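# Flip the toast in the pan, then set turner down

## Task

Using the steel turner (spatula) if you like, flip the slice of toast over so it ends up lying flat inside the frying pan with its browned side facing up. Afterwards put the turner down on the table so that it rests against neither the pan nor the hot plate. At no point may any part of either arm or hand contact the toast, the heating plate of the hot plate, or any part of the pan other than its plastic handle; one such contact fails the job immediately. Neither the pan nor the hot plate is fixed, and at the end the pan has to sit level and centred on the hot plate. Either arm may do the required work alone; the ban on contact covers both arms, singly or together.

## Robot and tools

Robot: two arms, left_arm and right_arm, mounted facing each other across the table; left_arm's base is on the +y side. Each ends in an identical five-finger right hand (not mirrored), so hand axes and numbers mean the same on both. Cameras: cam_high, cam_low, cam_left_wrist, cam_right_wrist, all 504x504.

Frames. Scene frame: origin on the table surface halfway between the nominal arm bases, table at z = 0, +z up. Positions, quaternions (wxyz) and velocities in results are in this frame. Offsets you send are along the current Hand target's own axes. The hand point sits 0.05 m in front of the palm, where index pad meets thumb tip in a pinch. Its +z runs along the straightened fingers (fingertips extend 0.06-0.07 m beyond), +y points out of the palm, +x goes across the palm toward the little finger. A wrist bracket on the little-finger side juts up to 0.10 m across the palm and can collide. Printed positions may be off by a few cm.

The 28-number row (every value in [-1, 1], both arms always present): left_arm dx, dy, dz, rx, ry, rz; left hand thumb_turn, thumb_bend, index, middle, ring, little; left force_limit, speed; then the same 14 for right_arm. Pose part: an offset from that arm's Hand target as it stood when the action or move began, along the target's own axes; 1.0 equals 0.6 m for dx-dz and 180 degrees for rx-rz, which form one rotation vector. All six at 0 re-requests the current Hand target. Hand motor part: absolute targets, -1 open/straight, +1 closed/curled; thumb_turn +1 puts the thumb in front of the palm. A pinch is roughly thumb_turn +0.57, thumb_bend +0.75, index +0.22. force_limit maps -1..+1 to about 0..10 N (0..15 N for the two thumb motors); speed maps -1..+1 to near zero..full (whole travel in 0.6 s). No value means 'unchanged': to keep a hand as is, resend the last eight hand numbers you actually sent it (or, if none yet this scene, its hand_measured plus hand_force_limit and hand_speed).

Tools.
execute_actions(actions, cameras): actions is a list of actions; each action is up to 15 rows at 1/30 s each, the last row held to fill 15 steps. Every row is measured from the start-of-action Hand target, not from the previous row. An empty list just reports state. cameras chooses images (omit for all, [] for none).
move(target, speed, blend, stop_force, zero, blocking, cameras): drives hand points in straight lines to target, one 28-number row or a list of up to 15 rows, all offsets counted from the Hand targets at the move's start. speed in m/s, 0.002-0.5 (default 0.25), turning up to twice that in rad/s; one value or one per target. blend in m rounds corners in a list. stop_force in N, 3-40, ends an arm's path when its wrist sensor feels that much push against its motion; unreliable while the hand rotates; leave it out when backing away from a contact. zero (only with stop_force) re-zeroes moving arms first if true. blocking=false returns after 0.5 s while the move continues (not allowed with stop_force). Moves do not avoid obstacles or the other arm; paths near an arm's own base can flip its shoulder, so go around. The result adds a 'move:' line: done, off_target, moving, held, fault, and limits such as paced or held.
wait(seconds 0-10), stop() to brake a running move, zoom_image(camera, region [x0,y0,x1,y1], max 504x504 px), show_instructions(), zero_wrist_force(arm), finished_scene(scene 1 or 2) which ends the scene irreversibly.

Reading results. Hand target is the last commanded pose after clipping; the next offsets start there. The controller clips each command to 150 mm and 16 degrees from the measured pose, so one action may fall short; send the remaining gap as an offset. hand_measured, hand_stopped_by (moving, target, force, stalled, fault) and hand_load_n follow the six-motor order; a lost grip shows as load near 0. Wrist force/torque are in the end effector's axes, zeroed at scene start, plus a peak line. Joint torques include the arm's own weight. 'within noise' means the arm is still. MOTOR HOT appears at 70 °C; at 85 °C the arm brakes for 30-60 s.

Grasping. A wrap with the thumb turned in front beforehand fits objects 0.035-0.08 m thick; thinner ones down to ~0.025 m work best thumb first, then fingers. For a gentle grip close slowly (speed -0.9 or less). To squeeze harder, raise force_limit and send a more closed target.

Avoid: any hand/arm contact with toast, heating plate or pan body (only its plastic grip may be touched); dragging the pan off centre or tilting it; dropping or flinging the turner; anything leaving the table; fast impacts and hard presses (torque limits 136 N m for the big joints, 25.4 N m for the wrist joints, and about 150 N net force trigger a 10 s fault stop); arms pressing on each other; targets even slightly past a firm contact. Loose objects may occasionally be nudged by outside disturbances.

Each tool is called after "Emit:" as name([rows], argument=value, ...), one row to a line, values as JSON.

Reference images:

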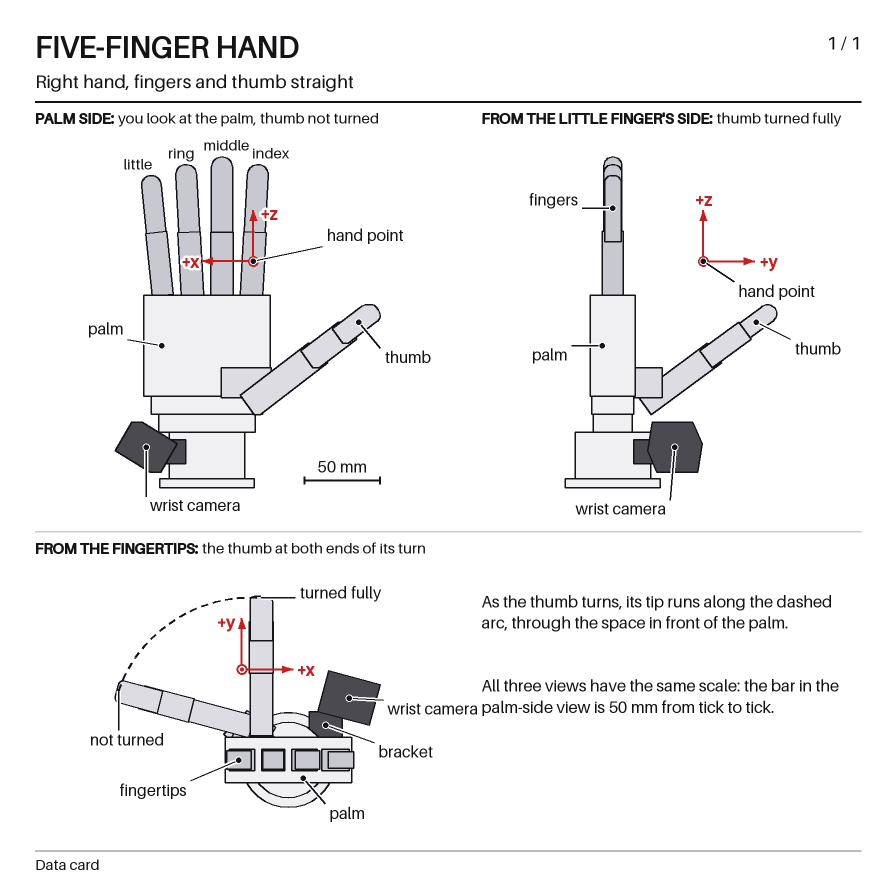

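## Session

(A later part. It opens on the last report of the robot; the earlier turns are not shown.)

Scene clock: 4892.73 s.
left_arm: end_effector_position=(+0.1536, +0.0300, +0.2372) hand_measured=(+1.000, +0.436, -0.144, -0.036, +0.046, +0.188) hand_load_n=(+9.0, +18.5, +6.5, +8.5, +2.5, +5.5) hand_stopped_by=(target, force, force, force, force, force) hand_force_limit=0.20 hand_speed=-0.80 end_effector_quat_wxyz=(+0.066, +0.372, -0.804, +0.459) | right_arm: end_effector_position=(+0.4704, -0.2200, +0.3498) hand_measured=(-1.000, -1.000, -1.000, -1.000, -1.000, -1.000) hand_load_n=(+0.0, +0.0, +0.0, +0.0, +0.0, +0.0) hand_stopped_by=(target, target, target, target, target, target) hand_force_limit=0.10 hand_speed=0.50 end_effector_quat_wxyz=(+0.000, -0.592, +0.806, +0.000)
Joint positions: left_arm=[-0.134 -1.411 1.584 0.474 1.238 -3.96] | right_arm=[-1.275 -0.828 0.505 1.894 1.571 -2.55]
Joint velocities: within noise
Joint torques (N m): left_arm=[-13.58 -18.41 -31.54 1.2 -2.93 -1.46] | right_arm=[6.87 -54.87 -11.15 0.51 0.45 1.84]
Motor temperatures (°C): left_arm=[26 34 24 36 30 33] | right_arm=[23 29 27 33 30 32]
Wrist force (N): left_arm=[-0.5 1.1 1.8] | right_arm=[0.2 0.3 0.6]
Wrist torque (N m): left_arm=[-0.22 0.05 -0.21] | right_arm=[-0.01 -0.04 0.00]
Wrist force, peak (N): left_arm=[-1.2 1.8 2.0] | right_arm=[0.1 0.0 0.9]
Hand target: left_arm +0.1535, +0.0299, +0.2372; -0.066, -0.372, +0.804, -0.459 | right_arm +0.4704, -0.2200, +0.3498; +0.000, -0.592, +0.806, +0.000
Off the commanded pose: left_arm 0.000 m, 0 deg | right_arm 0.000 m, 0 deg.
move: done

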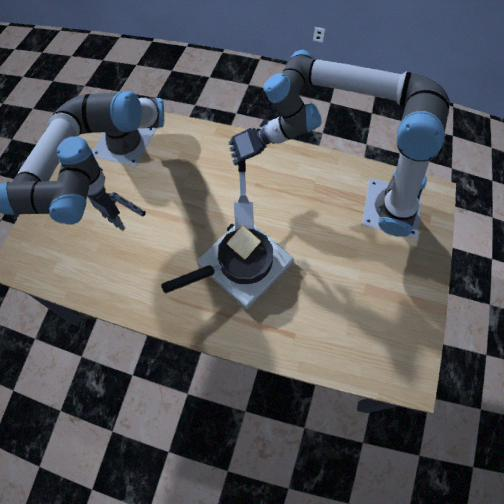

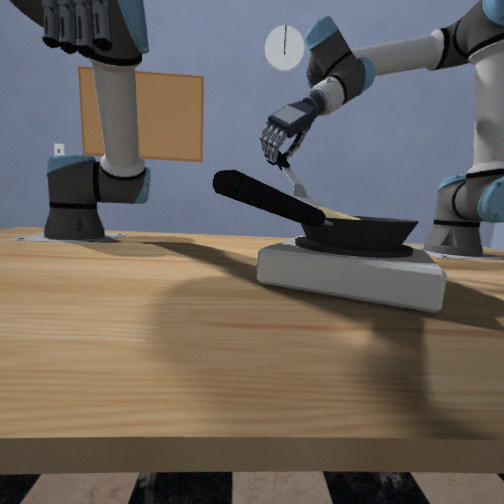

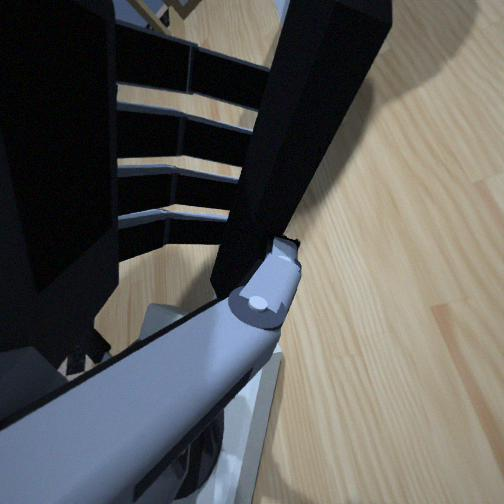

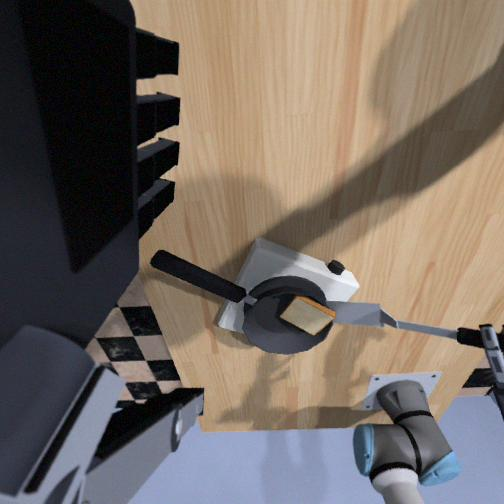

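Emit:
move([
  [0.0412,0.0282,0.0044,0,0,0,1,0.55,0.5,0.5,0.5,0.5,0.2,-0.8,0,0,0,0,0,0,-1,-1,-1,-1,-1,-1,0.1,0.5],
  [0.0435,0.0248,0.0016,0,0,0,1,0.55,0.5,0.5,0.5,0.5,0.2,-0.8,0,0,0,0,0,0,-1,-1,-1,-1,-1,-1,0.1,0.5],
  [0.0023,-0.0034,-0.0029,0,0,0,1,0.55,0.5,0.5,0.5,0.5,0.2,-0.8,0,0,0,0,0,0,-1,-1,-1,-1,-1,-1,0.1,0.5],
], speed=0.05, cameras=["cam_high","cam_low","cam_right_wrist"])

Emit:
zoom_image(camera="cam_right_wrist", region=[280, 270, 360, 350])

Emit:
zoom_image(camera="cam_high", region=[210, 190, 270, 250])

Emit:
zoom_image(camera="cam_low", region=[270, 160, 390, 280])

Scene clock: 4907.67 s.
left_arm: end_effector_position=(+0.1535, +0.0300, +0.2402) hand_measured=(+1.000, +0.436, -0.144, -0.036, +0.046, +0.188) hand_load_n=(+9.0, +18.5, +7.0, +9.0, +2.0, +5.5) hand_stopped_by=(target, force, force, force, force, force) hand_force_limit=0.20 hand_speed=-0.80 end_effector_quat_wxyz=(+0.066, +0.372, -0.804, +0.459) end_effector_velocity=(-0.001, -0.001, +0.000) end_effector_angular_velocity=(-0.002, +0.000, +0.003) | right_arm: end_effector_position=(+0.4704, -0.2200, +0.3498) hand_measured=(-1.000, -1.000, -1.000, -1.000, -1.000, -1.000) hand_load_n=(+0.0, +0.0, +0.0, +0.0, +0.0, +0.5) hand_stopped_by=(target, target, target, target, target, target) hand_force_limit=0.10 hand_speed=0.50 end_effector_quat_wxyz=(+0.000, -0.592, +0.806, +0.000)
Joint positions: left_arm=[-0.134 -1.413 1.578 0.481 1.238 -3.96] | right_arm=[-1.275 -0.828 0.505 1.894 1.571 -2.55]
Joint velocities: left_arm=[-0.003 0 0 -0.001 -0.005 -0.004] | right_arm=[within noise]
Joint torques (N m): left_arm=[-13.07 -17.93 -27.35 0.87 -2.54 -1.45] | right_arm=[6.94 -55.35 -11.59 0.6 0.33 1.88]
Motor temperatures (°C): left_arm=[26 34 24 36 30 33] | right_arm=[23 29 27 33 30 32]
Wrist force (N): left_arm=[-0.6 1.0 1.5] | right_arm=[0.1 0.1 0.4]
Wrist torque (N m): left_arm=[-0.21 0.11 -0.23] | right_arm=[-0.04 -0.03 -0.01]
Wrist force, peak (N): left_arm=[-0.9 2.1 1.6] | right_arm=[0.3 0.0 0.9]
Hand target: left_arm +0.1534, +0.0299, +0.2402; -0.066, -0.372, +0.804, -0.459 | right_arm +0.4704, -0.2200, +0.3498; +0.000, -0.592, +0.806, +0.000
Off the commanded pose: left_arm 0.000 m, 0 deg | right_arm 0.000 m, 0 deg.
move: done
Images, in order (width x height): cam_high 504x504, cam_low 504x504, cam_right_wrist 504x504.

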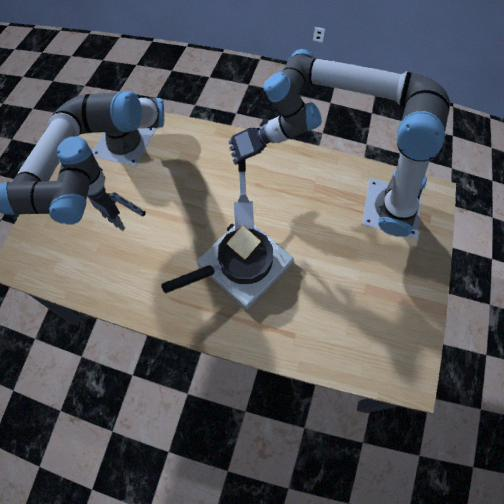

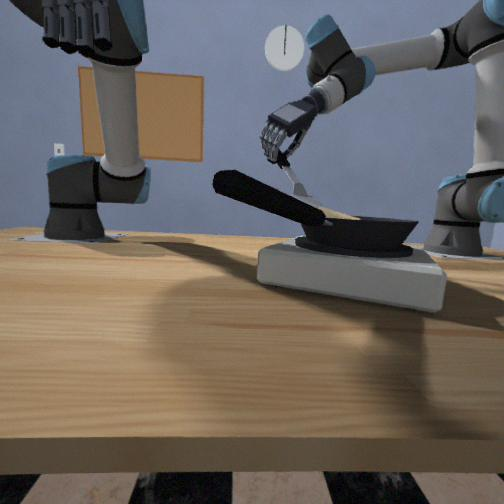

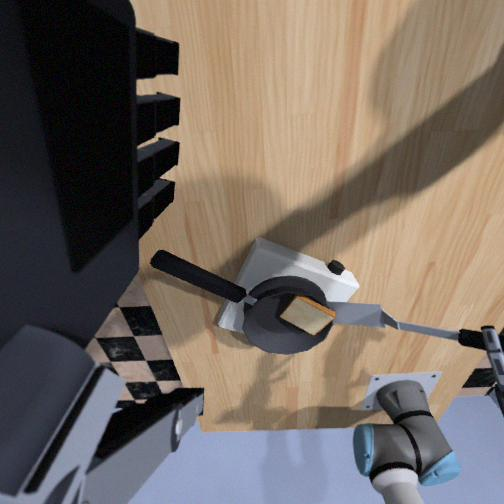

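Scaled by 6.300.

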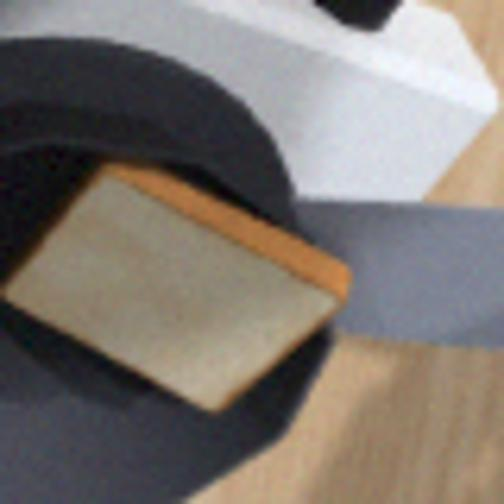

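Scaled by 8.400.

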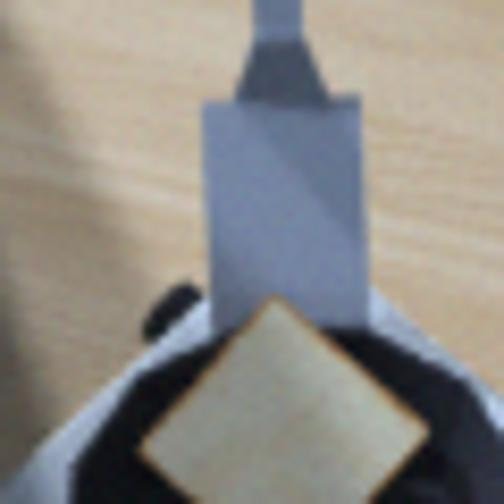

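Scaled by 4.200.

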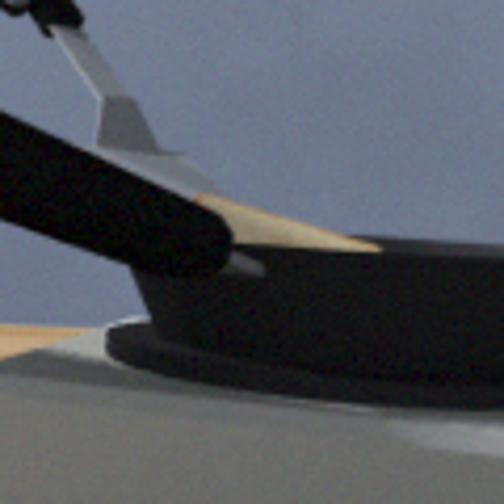

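Emit:
move([
  [0.0427,0.0259,0.0025,0,0,0,1,0.55,0.5,0.5,0.5,0.5,0.2,-0.8,0,0,0,0,0,0,-1,-1,-1,-1,-1,-1,0.1,0.5],
  [0.0450,0.0225,-0.0004,0,0,0,1,0.55,0.5,0.5,0.5,0.5,0.2,-0.8,0,0,0,0,0,0,-1,-1,-1,-1,-1,-1,0.1,0.5],
  [0.0023,-0.0034,-0.0029,0,0,0,1,0.55,0.5,0.5,0.5,0.5,0.2,-0.8,0,0,0,0,0,0,-1,-1,-1,-1,-1,-1,0.1,0.5],
], speed=0.05, cameras=["cam_high","cam_low","cam_right_wrist"])

Emit:
zoom_image(camera="cam_right_wrist", region=[280, 270, 360, 350])

Emit:
zoom_image(camera="cam_high", region=[210, 190, 270, 250])

Emit:
zoom_image(camera="cam_low", region=[270, 160, 390, 280])

Scene clock: 4923.60 s.
left_arm: end_effector_position=(+0.1535, +0.0300, +0.2433) hand_measured=(+1.000, +0.436, -0.144, -0.036, +0.046, +0.188) hand_load_n=(+9.0, +18.5, +6.5, +9.0, +2.0, +5.5) hand_stopped_by=(target, force, force, force, force, force) hand_force_limit=0.20 hand_speed=-0.80 end_effector_quat_wxyz=(+0.066, +0.372, -0.804, +0.459) | right_arm: end_effector_position=(+0.4704, -0.2200, +0.3498) hand_measured=(-1.000, -1.000, -1.000, -1.000, -1.000, -1.000) hand_load_n=(+0.0, +0.0, +0.0, +0.0, +0.0, +0.0) hand_stopped_by=(target, target, target, target, target, target) hand_force_limit=0.10 hand_speed=0.50 end_effector_quat_wxyz=(+0.000, -0.592, +0.806, +0.000)
Joint positions: left_arm=[-0.134 -1.414 1.572 0.489 1.238 -3.96] | right_arm=[-1.275 -0.828 0.505 1.894 1.571 -2.55]
Joint velocities: within noise
Joint torques (N m): left_arm=[-13.35 -19.35 -29.42 1.37 -3.16 -1.81] | right_arm=[7.57 -55.75 -11.44 0.56 0.46 1.81]
Motor temperatures (°C): left_arm=[26 34 24 36 30 33] | right_arm=[23 29 27 33 30 32]
Wrist force (N): left_arm=[-0.7 1.4 1.5] | right_arm=[0.2 0.3 0.5]
Wrist torque (N m): left_arm=[-0.21 0.09 -0.23] | right_arm=[0.00 -0.03 0.00]
Wrist force, peak (N): left_arm=[-1.1 2.0 1.8] | right_arm=[0.6 0.3 0.8]
Hand target: left_arm +0.1534, +0.0300, +0.2432; -0.066, -0.372, +0.804, -0.459 | right_arm +0.4704, -0.2200, +0.3498; +0.000, -0.592, +0.806, +0.000
Off the commanded pose: left_arm 0.000 m, 0 deg | right_arm 0.000 m, 0 deg.
move: done
Images, in order (width x height): cam_high 504x504, cam_low 504x504, cam_right_wrist 504x504.

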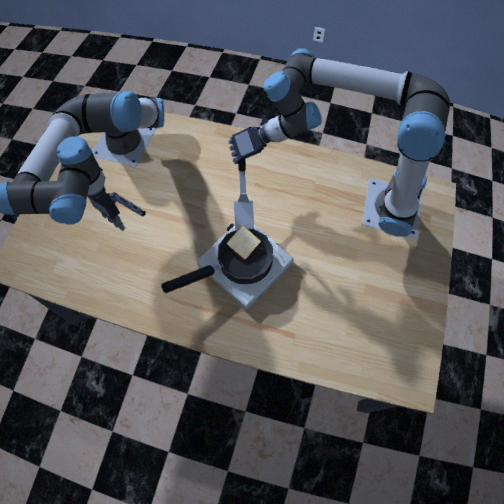

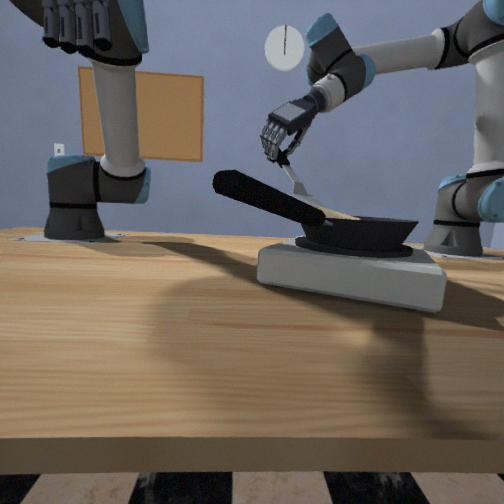

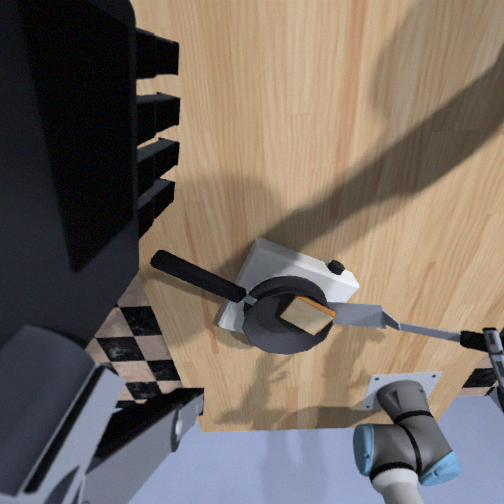

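Scaled by 6.300.

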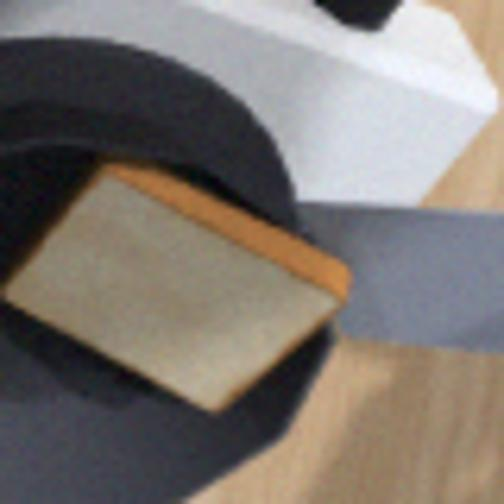

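Scaled by 8.400.

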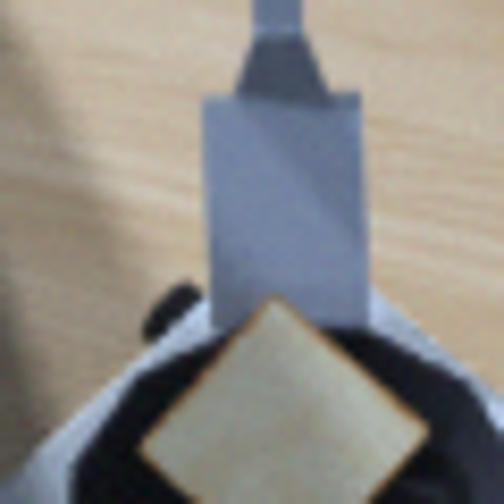

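Scaled by 4.200.

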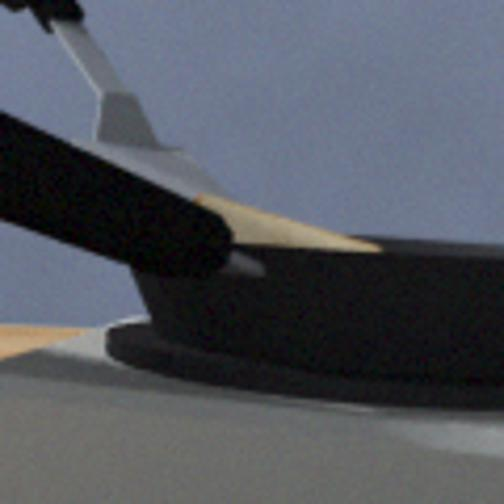

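Emit:
move([
  [0.0043,0.0026,0.0003,0,0,0,1,0.55,0.5,0.5,0.5,0.5,0.2,-0.8,0,0,0,0,0,0,-1,-1,-1,-1,-1,-1,0.1,0.5],
], speed=0.05, cameras=[])

Emit:
move([
  [0.0030,-0.0046,-0.0038,0,0,0,1,0.55,0.5,0.5,0.5,0.5,0.2,-0.8,0,0,0,0,0,0,-1,-1,-1,-1,-1,-1,0.1,0.5],
], speed=0.01, stop_force=3, cameras=["cam_high","cam_low","cam_right_wrist"])

Emit:
zoom_image(camera="cam_right_wrist", region=[280, 270, 360, 350])

Emit:
zoom_image(camera="cam_high", region=[210, 190, 270, 250])

Emit:
zoom_image(camera="cam_low", region=[270, 160, 390, 280])

Scene clock: 4948.40 s.
left_arm: end_effector_position=(+0.1505, +0.0289, +0.2432) hand_measured=(+1.000, +0.436, -0.144, -0.036, +0.046, +0.188) hand_load_n=(+8.5, +19.0, +6.5, +8.5, +2.0, +6.0) hand_stopped_by=(target, force, force, force, force, force) hand_force_limit=0.20 hand_speed=-0.80 end_effector_quat_wxyz=(+0.066, +0.372, -0.804, +0.459) | right_arm: end_effector_position=(+0.4704, -0.2200, +0.3498) hand_measured=(-1.000, -1.000, -1.000, -1.000, -1.000, -1.000) hand_load_n=(+0.0, +0.0, +0.0, +0.0, +0.0, +0.0) hand_stopped_by=(target, target, target, target, target, target) hand_force_limit=0.10 hand_speed=0.50 end_effector_quat_wxyz=(+0.000, -0.592, +0.806, +0.000)
Joint positions: left_arm=[-0.141 -1.412 1.57 0.491 1.232 -3.965] | right_arm=[-1.275 -0.828 0.505 1.894 1.571 -2.55]
Joint velocities: within noise
Joint torques (N m): left_arm=[-2.01 -19.79 -27.18 1.65 -0.75 -0.56] | right_arm=[7.43 -55.57 -11.31 0.59 0.42 1.72]
Motor temperatures (°C): left_arm=[26 34 24 36 30 33] | right_arm=[23 29 27 33 30 32]
Wrist force (N): left_arm=[-0.8 1.3 1.2] | right_arm=[-0.1 0.2 0.5]
Wrist torque (N m): left_arm=[-0.12 0.01 -0.12] | right_arm=[-0.03 0.00 -0.02]
Wrist force, peak (N): left_arm=[-1.0 2.0 1.7] | right_arm=[0.1 0.1 1.0]
Hand target: left_arm +0.1505, +0.0289, +0.2432; -0.066, -0.372, +0.804, -0.459 | right_arm +0.4704, -0.2200, +0.3498; +0.000, -0.592, +0.806, +0.000
Off the commanded pose: left_arm 0.000 m, 0 deg | right_arm 0.000 m, 0 deg.
move: done
No camera images: "cameras" was empty.

Scene clock: 4949.80 s.
left_arm: end_effector_position=(+0.1505, +0.0289, +0.2472) hand_measured=(+1.000, +0.436, -0.144, -0.036, +0.046, +0.188) hand_load_n=(+9.0, +18.5, +6.5, +8.5, +2.0, +6.0) hand_stopped_by=(target, force, force, force, force, force) hand_force_limit=0.20 hand_speed=-0.80 end_effector_quat_wxyz=(+0.066, +0.372, -0.804, +0.459) | right_arm: end_effector_position=(+0.4704, -0.2200, +0.3498) hand_measured=(-1.000, -1.000, -1.000, -1.000, -1.000, -1.000) hand_load_n=(+0.0, +0.0, +0.0, +0.0, +0.0, +0.0) hand_stopped_by=(target, target, target, target, target, target) hand_force_limit=0.10 hand_speed=0.50 end_effector_quat_wxyz=(+0.000, -0.592, +0.806, +0.000)
Joint positions: left_arm=[-0.141 -1.414 1.561 0.501 1.233 -3.965] | right_arm=[-1.275 -0.828 0.505 1.894 1.571 -2.55]
Joint velocities: within noise
Joint torques (N m): left_arm=[12.49 -28.62 -16.28 -1.44 1.24 1.92] | right_arm=[7.11 -56.3 -11.66 0.63 0.38 1.75]
Motor temperatures (°C): left_arm=[26 34 24 36 30 33] | right_arm=[23 29 27 33 30 32]
Wrist force (N): left_arm=[-1.4 1.3 1.2] | right_arm=[0.2 0.3 0.8]
Wrist torque (N m): left_arm=[-0.17 0.07 -0.16] | right_arm=[-0.03 -0.04 0.00]
Wrist force, peak (N): left_arm=[-1.1 1.7 1.6] | right_arm=[0.2 0.3 0.8]
Hand target: left_arm +0.1505, +0.0289, +0.2472; -0.066, -0.372, +0.804, -0.459 | right_arm +0.4704, -0.2200, +0.3498; +0.000, -0.592, +0.806, +0.000
Off the commanded pose: left_arm 0.000 m, 0 deg | right_arm 0.000 m, 0 deg.
move: done
Images, in order (width x height): cam_high 504x504, cam_low 504x504, cam_right_wrist 504x504.

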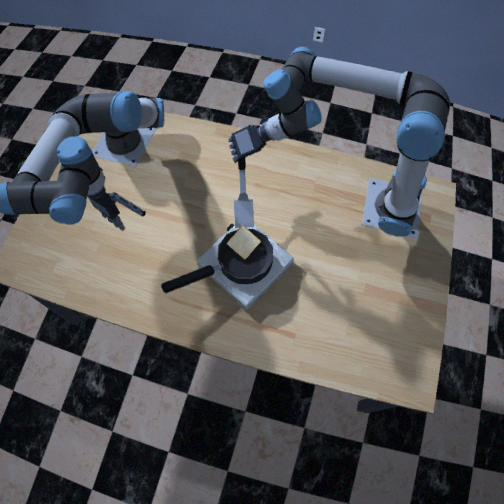

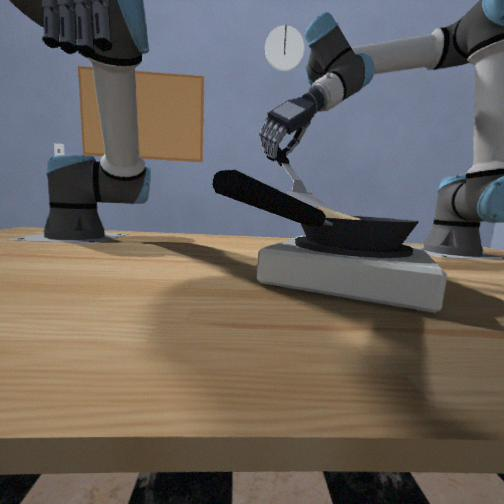

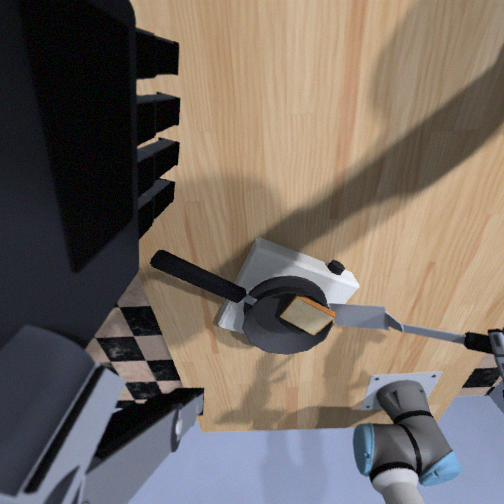

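Scaled by 6.300.

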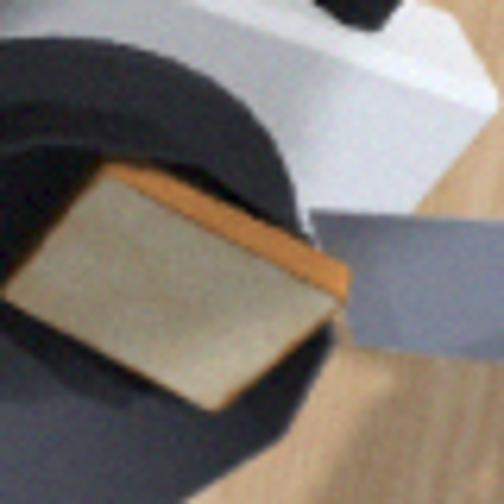

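Scaled by 8.400.

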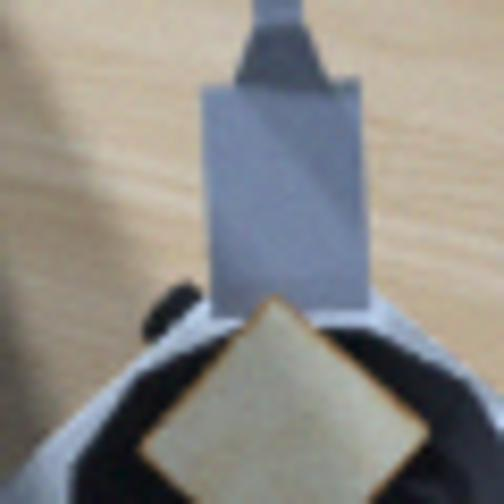

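Scaled by 4.200.

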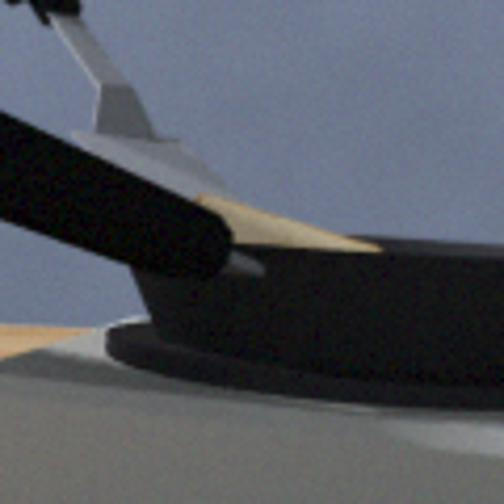

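Emit:
move([
  [0.0030,-0.0046,-0.0038,0,0,0,1,0.55,0.5,0.5,0.5,0.5,0.2,-0.8,0,0,0,0,0,0,-1,-1,-1,-1,-1,-1,0.1,0.5],
], speed=0.01, stop_force=3, cameras=["cam_high","cam_low","cam_right_wrist"])

Emit:
zoom_image(camera="cam_right_wrist", region=[280, 270, 360, 350])

Emit:
zoom_image(camera="cam_high", region=[210, 190, 270, 250])

Emit:
zoom_image(camera="cam_low", region=[270, 160, 390, 280])

Scene clock: 4969.67 s.
left_arm: end_effector_position=(+0.1505, +0.0289, +0.2512) hand_measured=(+1.000, +0.436, -0.144, -0.036, +0.046, +0.188) hand_load_n=(+9.0, +19.0, +6.5, +8.5, +2.0, +6.0) hand_stopped_by=(target, force, force, force, force, force) hand_force_limit=0.20 hand_speed=-0.80 end_effector_quat_wxyz=(+0.066, +0.372, -0.804, +0.459) | right_arm: end_effector_position=(+0.4704, -0.2200, +0.3498) hand_measured=(-1.000, -1.000, -1.000, -1.000, -1.000, -1.000) hand_load_n=(+0.0, +0.0, +0.0, +0.0, +0.0, +0.0) hand_stopped_by=(target, target, target, target, target, target) hand_force_limit=0.10 hand_speed=0.50 end_effector_quat_wxyz=(+0.000, -0.592, +0.806, +0.000)
Joint positions: left_arm=[-0.141 -1.415 1.553 0.511 1.233 -3.965] | right_arm=[-1.275 -0.828 0.505 1.894 1.571 -2.55]
Joint velocities: within noise
Joint torques (N m): left_arm=[10.92 -29.06 -14.08 -1.62 0.76 1.33] | right_arm=[7.2 -55.72 -11.56 0.56 0.44 1.71]
Motor temperatures (°C): left_arm=[26 34 24 36 30 33] | right_arm=[23 29 26 33 30 32]
Wrist force (N): left_arm=[-1.2 1.5 1.4] | right_arm=[0.1 0.1 0.4]
Wrist torque (N m): left_arm=[-0.16 0.04 -0.15] | right_arm=[-0.04 -0.02 -0.01]
Wrist force, peak (N): left_arm=[-1.6 1.6 1.6] | right_arm=[0.2 0.1 0.9]
Hand target: left_arm +0.1505, +0.0289, +0.2512; -0.066, -0.372, +0.804, -0.459 | right_arm +0.4704, -0.2200, +0.3498; +0.000, -0.592, +0.806, +0.000
Off the commanded pose: left_arm 0.000 m, 0 deg | right_arm 0.000 m, 0 deg.
move: done
Images, in order (width x height): cam_high 504x504, cam_low 504x504, cam_right_wrist 504x504.

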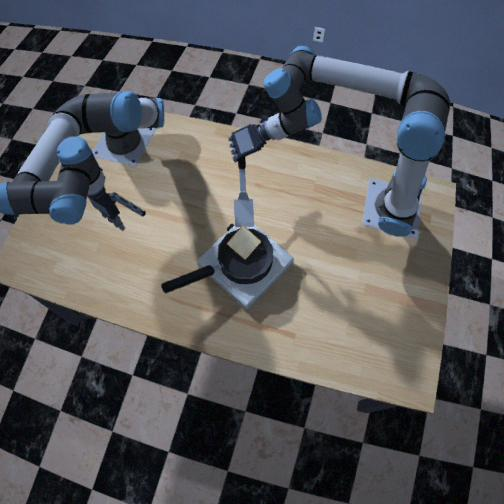

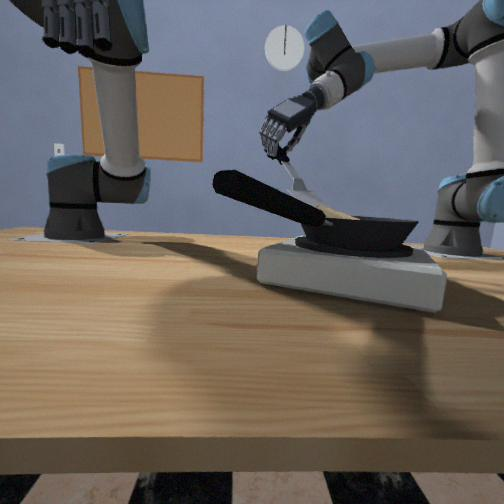

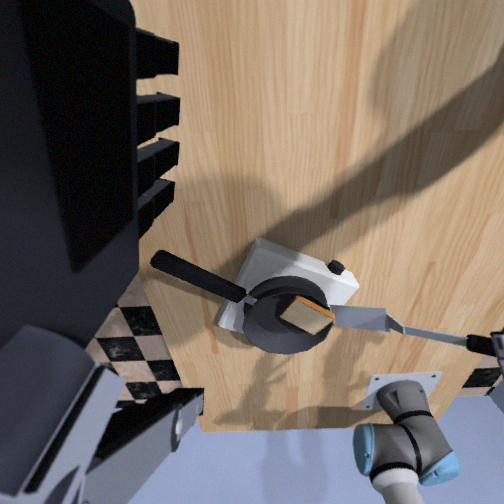

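Scaled by 6.300.

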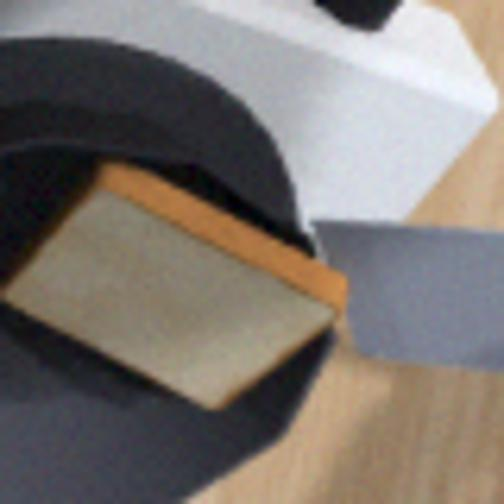

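Scaled by 8.400.

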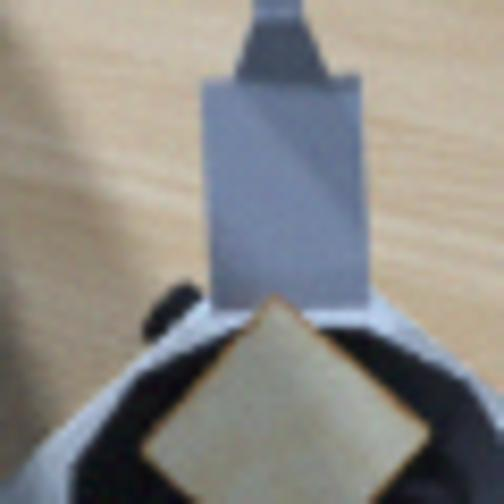

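Scaled by 4.200.

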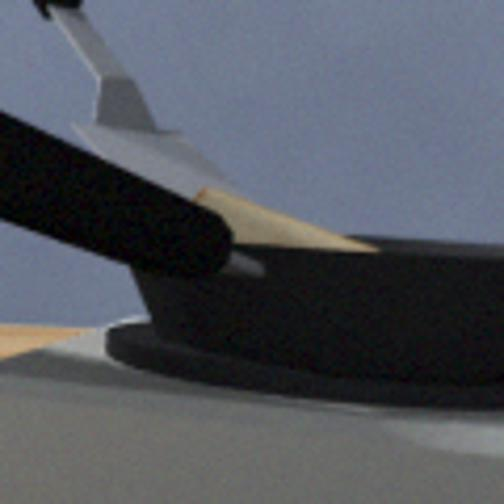

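Emit:
move([
  [-0.0192,-0.0092,0.0002,0,0,0,1,0.55,0.5,0.5,0.5,0.5,0.2,-0.8,0,0,0,0,0,0,-1,-1,-1,-1,-1,-1,0.1,0.5],
], speed=0.1, cameras=["cam_high","cam_low","cam_right_wrist"])

Emit:
zoom_image(camera="cam_right_wrist", region=[280, 270, 360, 350])

Emit:
zoom_image(camera="cam_high", region=[210, 190, 270, 250])

Emit:
zoom_image(camera="cam_low", region=[270, 160, 390, 280])

Scene clock: 4982.70 s.
left_arm: end_effector_position=(+0.1626, +0.0334, +0.2498) hand_measured=(+1.000, +0.436, -0.144, -0.036, +0.046, +0.188) hand_load_n=(+9.0, +18.5, +6.5, +8.5, +2.0, +6.0) hand_stopped_by=(target, force, force, force, force, force) hand_force_limit=0.20 hand_speed=-0.80 end_effector_quat_wxyz=(+0.066, +0.372, -0.804, +0.459) | right_arm: end_effector_position=(+0.4704, -0.2200, +0.3498) hand_measured=(-1.000, -1.000, -1.000, -1.000, -1.000, -1.000) hand_load_n=(+0.0, +0.0, +0.0, +0.0, +0.0, +0.0) hand_stopped_by=(target, target, target, target, target, target) hand_force_limit=0.10 hand_speed=0.50 end_effector_quat_wxyz=(+0.000, -0.592, +0.806, +0.000)
Joint positions: left_arm=[-0.112 -1.42 1.562 0.501 1.256 -3.946] | right_arm=[-1.275 -0.828 0.505 1.894 1.571 -2.55]
Joint velocities: within noise
Joint torques (N m): left_arm=[-11.07 -29.38 -27.2 0.88 -2.5 -2.04] | right_arm=[7.11 -56.61 -11.47 0.57 0.42 1.67]
Motor temperatures (°C): left_arm=[26 34 24 36 30 33] | right_arm=[23 29 26 33 30 32]
Wrist force (N): left_arm=[-1.2 1.2 1.1] | right_arm=[0.2 0.1 0.5]
Wrist torque (N m): left_arm=[-0.14 0.08 -0.16] | right_arm=[-0.05 -0.04 -0.01]
Wrist force, peak (N): left_arm=[-1.3 1.7 1.6] | right_arm=[0.0 0.1 1.0]
Hand target: left_arm +0.1624, +0.0333, +0.2498; -0.066, -0.372, +0.804, -0.459 | right_arm +0.4704, -0.2200, +0.3498; +0.000, -0.592, +0.806, +0.000
Off the commanded pose: left_arm 0.000 m, 0 deg | right_arm 0.000 m, 0 deg.
move: done
Images, in order (width x height): cam_high 504x504, cam_low 504x504, cam_right_wrist 504x504.

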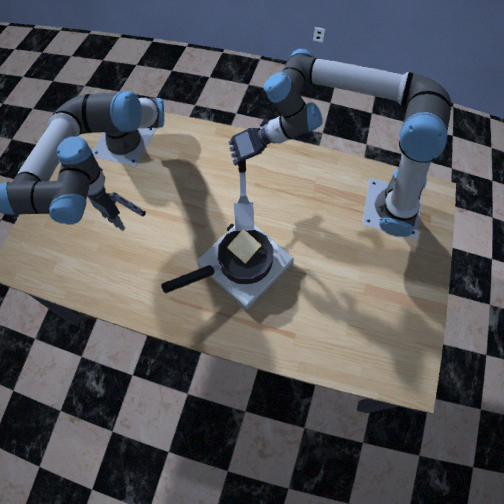

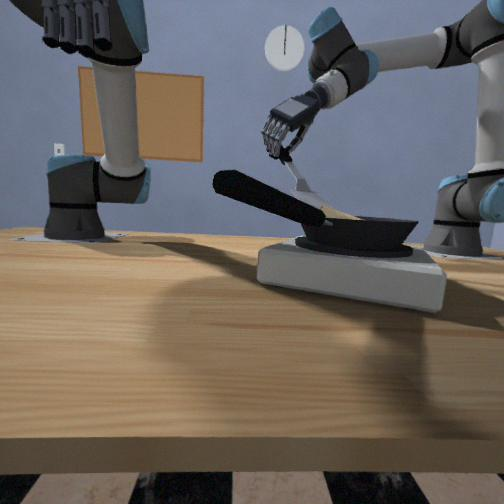

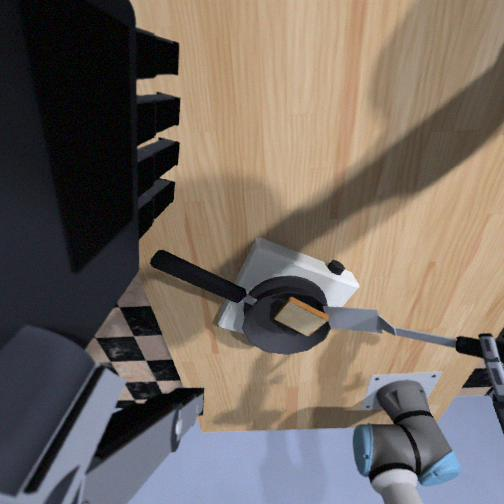

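Scaled by 6.300.

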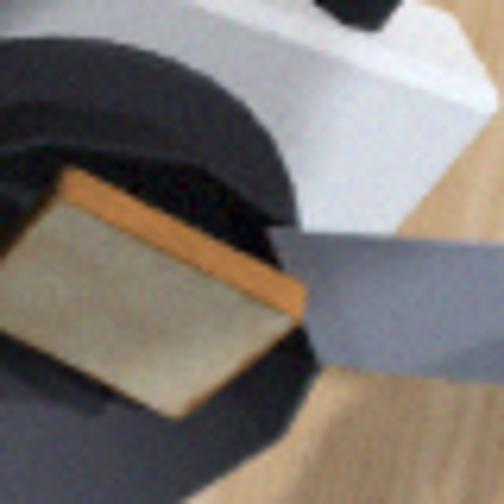

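Scaled by 8.400.

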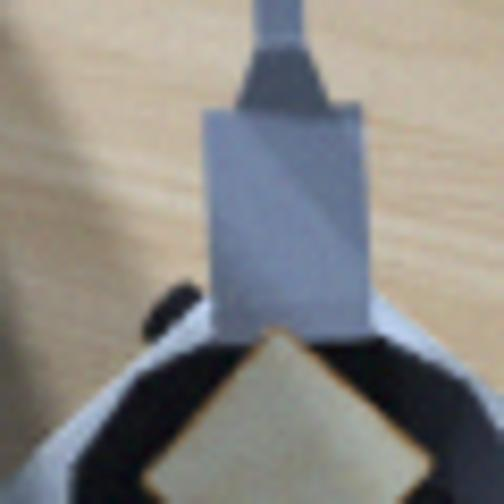

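Scaled by 4.200.

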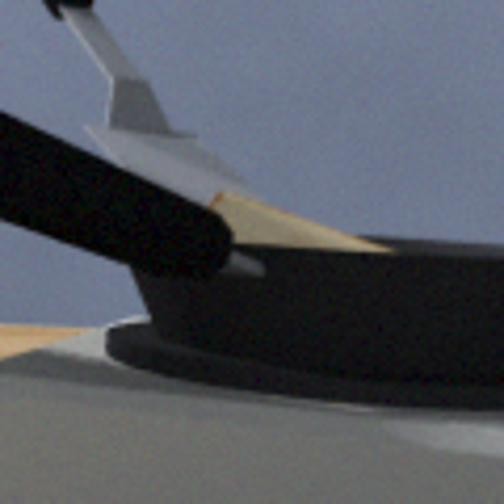

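Emit:
zoom_image(camera="cam_high", region=[190, 180, 310, 300])

Emit:
zoom_image(camera="cam_right_wrist", region=[230, 260, 350, 380])

Scaled by 4.200.

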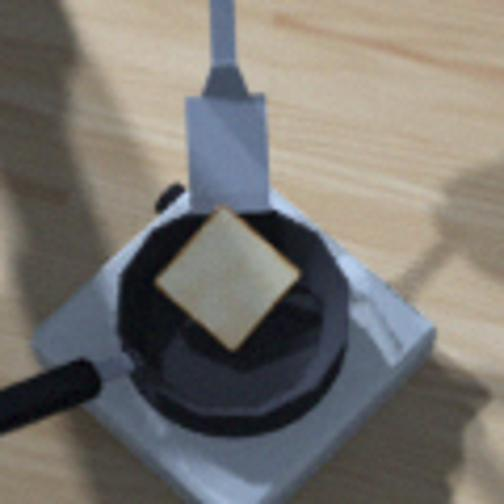

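Scaled by 4.200.

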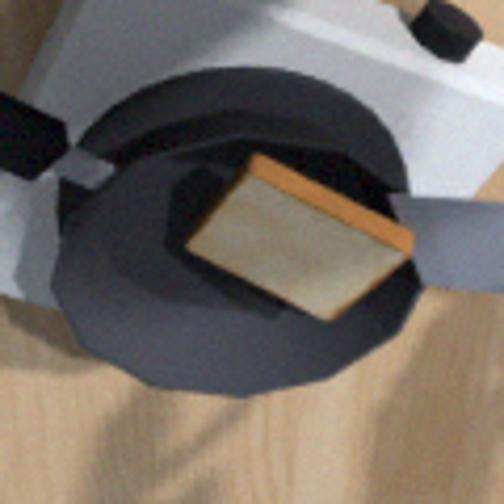

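Emit:
execute_actions([
  [[0.0002,-0.0082,-0.0051,0,0,0,1,0.55,0.5,0.5,0.5,0.5,0.2,-0.8,0,0,0,0,0,0,-1,-1,-1,-1,-1,-1,0.1,0.5],[-0.0013,-0.0253,-0.0152,0,0,0,1,0.55,0.5,0.5,0.5,0.5,0.2,-0.8,0,0,0,0,0,0,-1,-1,-1,-1,-1,-1,0.1,0.5],[-0.0080,-0.0492,-0.0280,0,0,0,1,0.55,0.5,0.5,0.5,0.5,0.2,-0.8,0,0,0,0,0,0,-1,-1,-1,-1,-1,-1,0.1,0.5],[-0.0185,-0.0735,-0.0397,0,0,0,1,0.55,0.5,0.5,0.5,0.5,0.2,-0.8,0,0,0,0,0,0,-1,-1,-1,-1,-1,-1,0.1,0.5],[-0.0335,-0.0978,-0.0500,0,0,0,1,0.55,0.5,0.5,0.5,0.5,0.2,-0.8,0,0,0,0,0,0,-1,-1,-1,-1,-1,-1,0.1,0.5],[-0.0488,-0.1183,-0.0578,0,0,0,1,0.55,0.5,0.5,0.5,0.5,0.2,-0.8,0,0,0,0,0,0,-1,-1,-1,-1,-1,-1,0.1,0.5],[-0.0619,-0.1339,-0.0634,0,0,0,1,0.55,0.5,0.5,0.5,0.5,0.2,-0.8,0,0,0,0,0,0,-1,-1,-1,-1,-1,-1,0.1,0.5],[-0.0723,-0.1454,-0.0671,0,0,0,1,0.55,0.5,0.5,0.5,0.5,0.2,-0.8,0,0,0,0,0,0,-1,-1,-1,-1,-1,-1,0.1,0.5],[-0.0813,-0.1539,-0.0695,0,0,0,1,0.55,0.5,0.5,0.5,0.5,0.2,-0.8,0,0,0,0,0,0,-1,-1,-1,-1,-1,-1,0.1,0.5],[-0.0896,-0.1612,-0.0714,0,0,0,1,0.55,0.5,0.5,0.5,0.5,0.2,-0.8,0,0,0,0,0,0,-1,-1,-1,-1,-1,-1,0.1,0.5],[-0.0984,-0.1679,-0.0728,0,0,0,1,0.55,0.5,0.5,0.5,0.5,0.2,-0.8,0,0,0,0,0,0,-1,-1,-1,-1,-1,-1,0.1,0.5],[-0.1062,-0.1732,-0.0737,0,0,0,1,0.55,0.5,0.5,0.5,0.5,0.2,-0.8,0,0,0,0,0,0,-1,-1,-1,-1,-1,-1,0.1,0.5],[-0.1140,-0.1784,-0.0743,0,0,0,1,0.55,0.5,0.5,0.5,0.5,0.2,-0.8,0,0,0,0,0,0,-1,-1,-1,-1,-1,-1,0.1,0.5],[-0.1223,-0.1830,-0.0746,0,0,0,1,0.55,0.5,0.5,0.5,0.5,0.2,-0.8,0,0,0,0,0,0,-1,-1,-1,-1,-1,-1,0.1,0.5],[-0.1309,-0.1875,-0.0746,0,0,0,1,0.55,0.5,0.5,0.5,0.5,0.2,-0.8,0,0,0,0,0,0,-1,-1,-1,-1,-1,-1,0.1,0.5]],
  [[-0.0089,-0.0046,0,0,0,0,1,0.55,0.5,0.5,0.5,0.5,0.2,-0.8,0,0,0,0,0,0,-1,-1,-1,-1,-1,-1,0.1,0.5],[-0.0178,-0.0092,0,0,0,0,1,0.55,0.5,0.5,0.5,0.5,0.2,-0.8,0,0,0,0,0,0,-1,-1,-1,-1,-1,-1,0.1,0.5],[-0.0271,-0.0132,0.0004,0,0,0,1,0.55,0.5,0.5,0.5,0.5,0.2,-0.8,0,0,0,0,0,0,-1,-1,-1,-1,-1,-1,0.1,0.5],[-0.0328,-0.0167,0.0001,0,0,0,1,0.55,0.5,0.5,0.5,0.5,0.2,-0.8,0,0,0,0,0,0,-1,-1,-1,-1,-1,-1,0.1,0.5]],
])

Emit:
zoom_image(camera="cam_right_wrist", region=[210, 230, 370, 390])

Emit:
zoom_image(camera="cam_low", region=[270, 160, 390, 280])

Scene clock: 5260.47 s.
left_arm: end_effector_position=(+0.3028, +0.0842, +0.3156) hand_measured=(+1.000, +0.436, -0.144, -0.036, +0.046, +0.188) hand_load_n=(+9.0, +18.5, +6.5, +8.5, +2.0, +6.5) hand_stopped_by=(target, force, force, force, force, force) hand_force_limit=0.20 hand_speed=-0.80 end_effector_quat_wxyz=(+0.066, +0.372, -0.804, +0.459) | right_arm: end_effector_position=(+0.4704, -0.2200, +0.3498) hand_measured=(-1.000, -1.000, -1.000, -1.000, -1.000, -1.000) hand_load_n=(+0.0, +0.0, +0.0, +0.0, +0.0, +0.0) hand_stopped_by=(target, target, target, target, target, target) hand_force_limit=0.10 hand_speed=0.50 end_effector_quat_wxyz=(+0.000, -0.592, +0.806, +0.000)
Joint positions: left_arm=[0.253 -1.413 1.379 0.64 1.553 -3.731] | right_arm=[-1.275 -0.828 0.505 1.894 1.571 -2.55]
Joint velocities: within noise
Joint torques (N m): left_arm=[11.66 -37.6 -14.35 0.77 1.91 1.7] | right_arm=[7.27 -56.42 -11.76 0.53 0.43 1.65]
Motor temperatures (°C): left_arm=[26 33 24 36 30 33] | right_arm=[23 29 26 33 30 32]
Wrist force (N): left_arm=[-1.0 0.9 1.1] | right_arm=[0.0 0.1 0.4]
Wrist torque (N m): left_arm=[-0.16 0.05 -0.16] | right_arm=[-0.04 0.00 -0.02]
Wrist force, peak (N): left_arm=[0.0 5.5 4.0] | right_arm=[0.2 0.0 1.0]
Hand target: left_arm +0.3029, +0.0842, +0.3157; -0.066, -0.372, +0.804, -0.459 | right_arm +0.4704, -0.2200, +0.3498; +0.000, -0.592, +0.806, +0.000
Off the commanded pose: left_arm 0.000 m, 0 deg | right_arm 0.000 m, 0 deg.
Step readings (end_effector_position of left_arm | right_arm):
0: (+0.1624, +0.0333, +0.2498) | (+0.4704, -0.2200, +0.3498)
1: (+0.1625, +0.0333, +0.2499) | (+0.4704, -0.2200, +0.3498)
2: (+0.1631, +0.0336, +0.2512) | (+0.4704, -0.2200, +0.3498)
4: (+0.1707, +0.0365, +0.2635) | (+0.4704, -0.2200, +0.3498)
8: (+0.2209, +0.0571, +0.3073) | (+0.4704, -0.2200, +0.3498)
15: (+0.2725, +0.0734, +0.3183) | (+0.4704, -0.2200, +0.3498)
16: (+0.2773, +0.0752, +0.3181) | (+0.4704, -0.2200, +0.3498)
17: (+0.2837, +0.0776, +0.3176) | (+0.4704, -0.2200, +0.3498)
19: (+0.2944, +0.0816, +0.3165) | (+0.4704, -0.2200, +0.3498)
23: (+0.3047, +0.0849, +0.3155) | (+0.4704, -0.2200, +0.3498)
30: (+0.3028, +0.0841, +0.3156) | (+0.4704, -0.2200, +0.3498)

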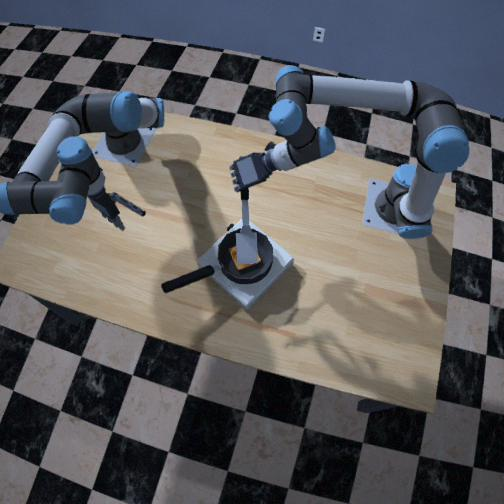

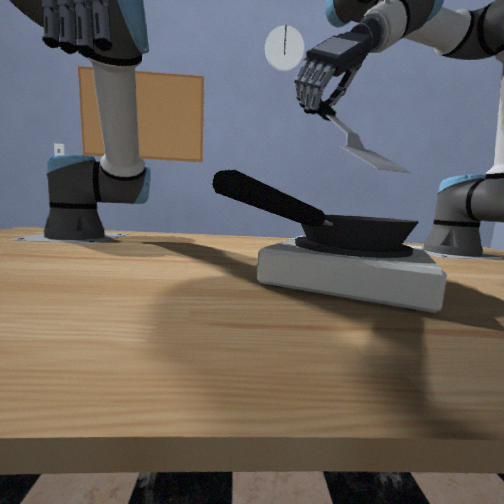

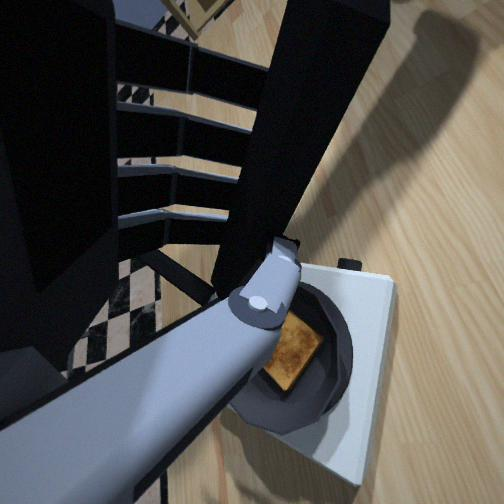

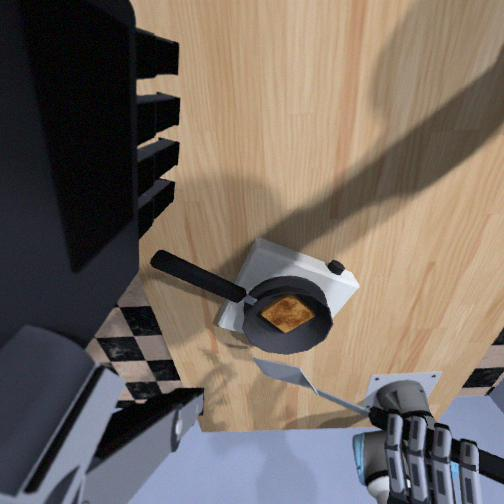

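Scaled by 3.150.

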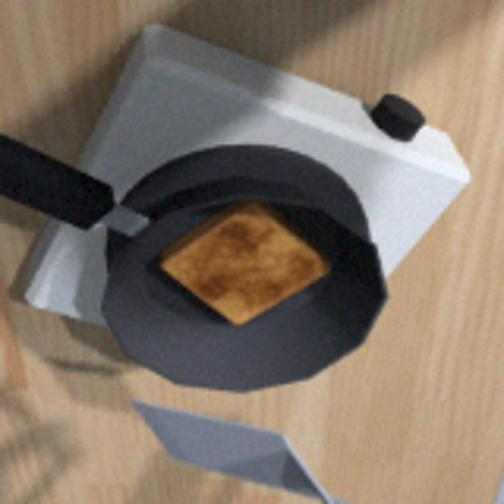

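Scaled by 4.200.

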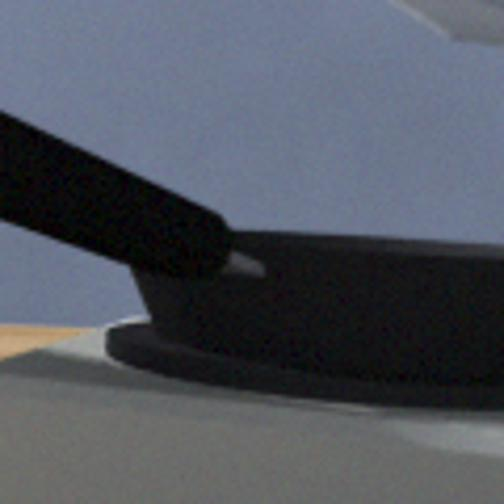

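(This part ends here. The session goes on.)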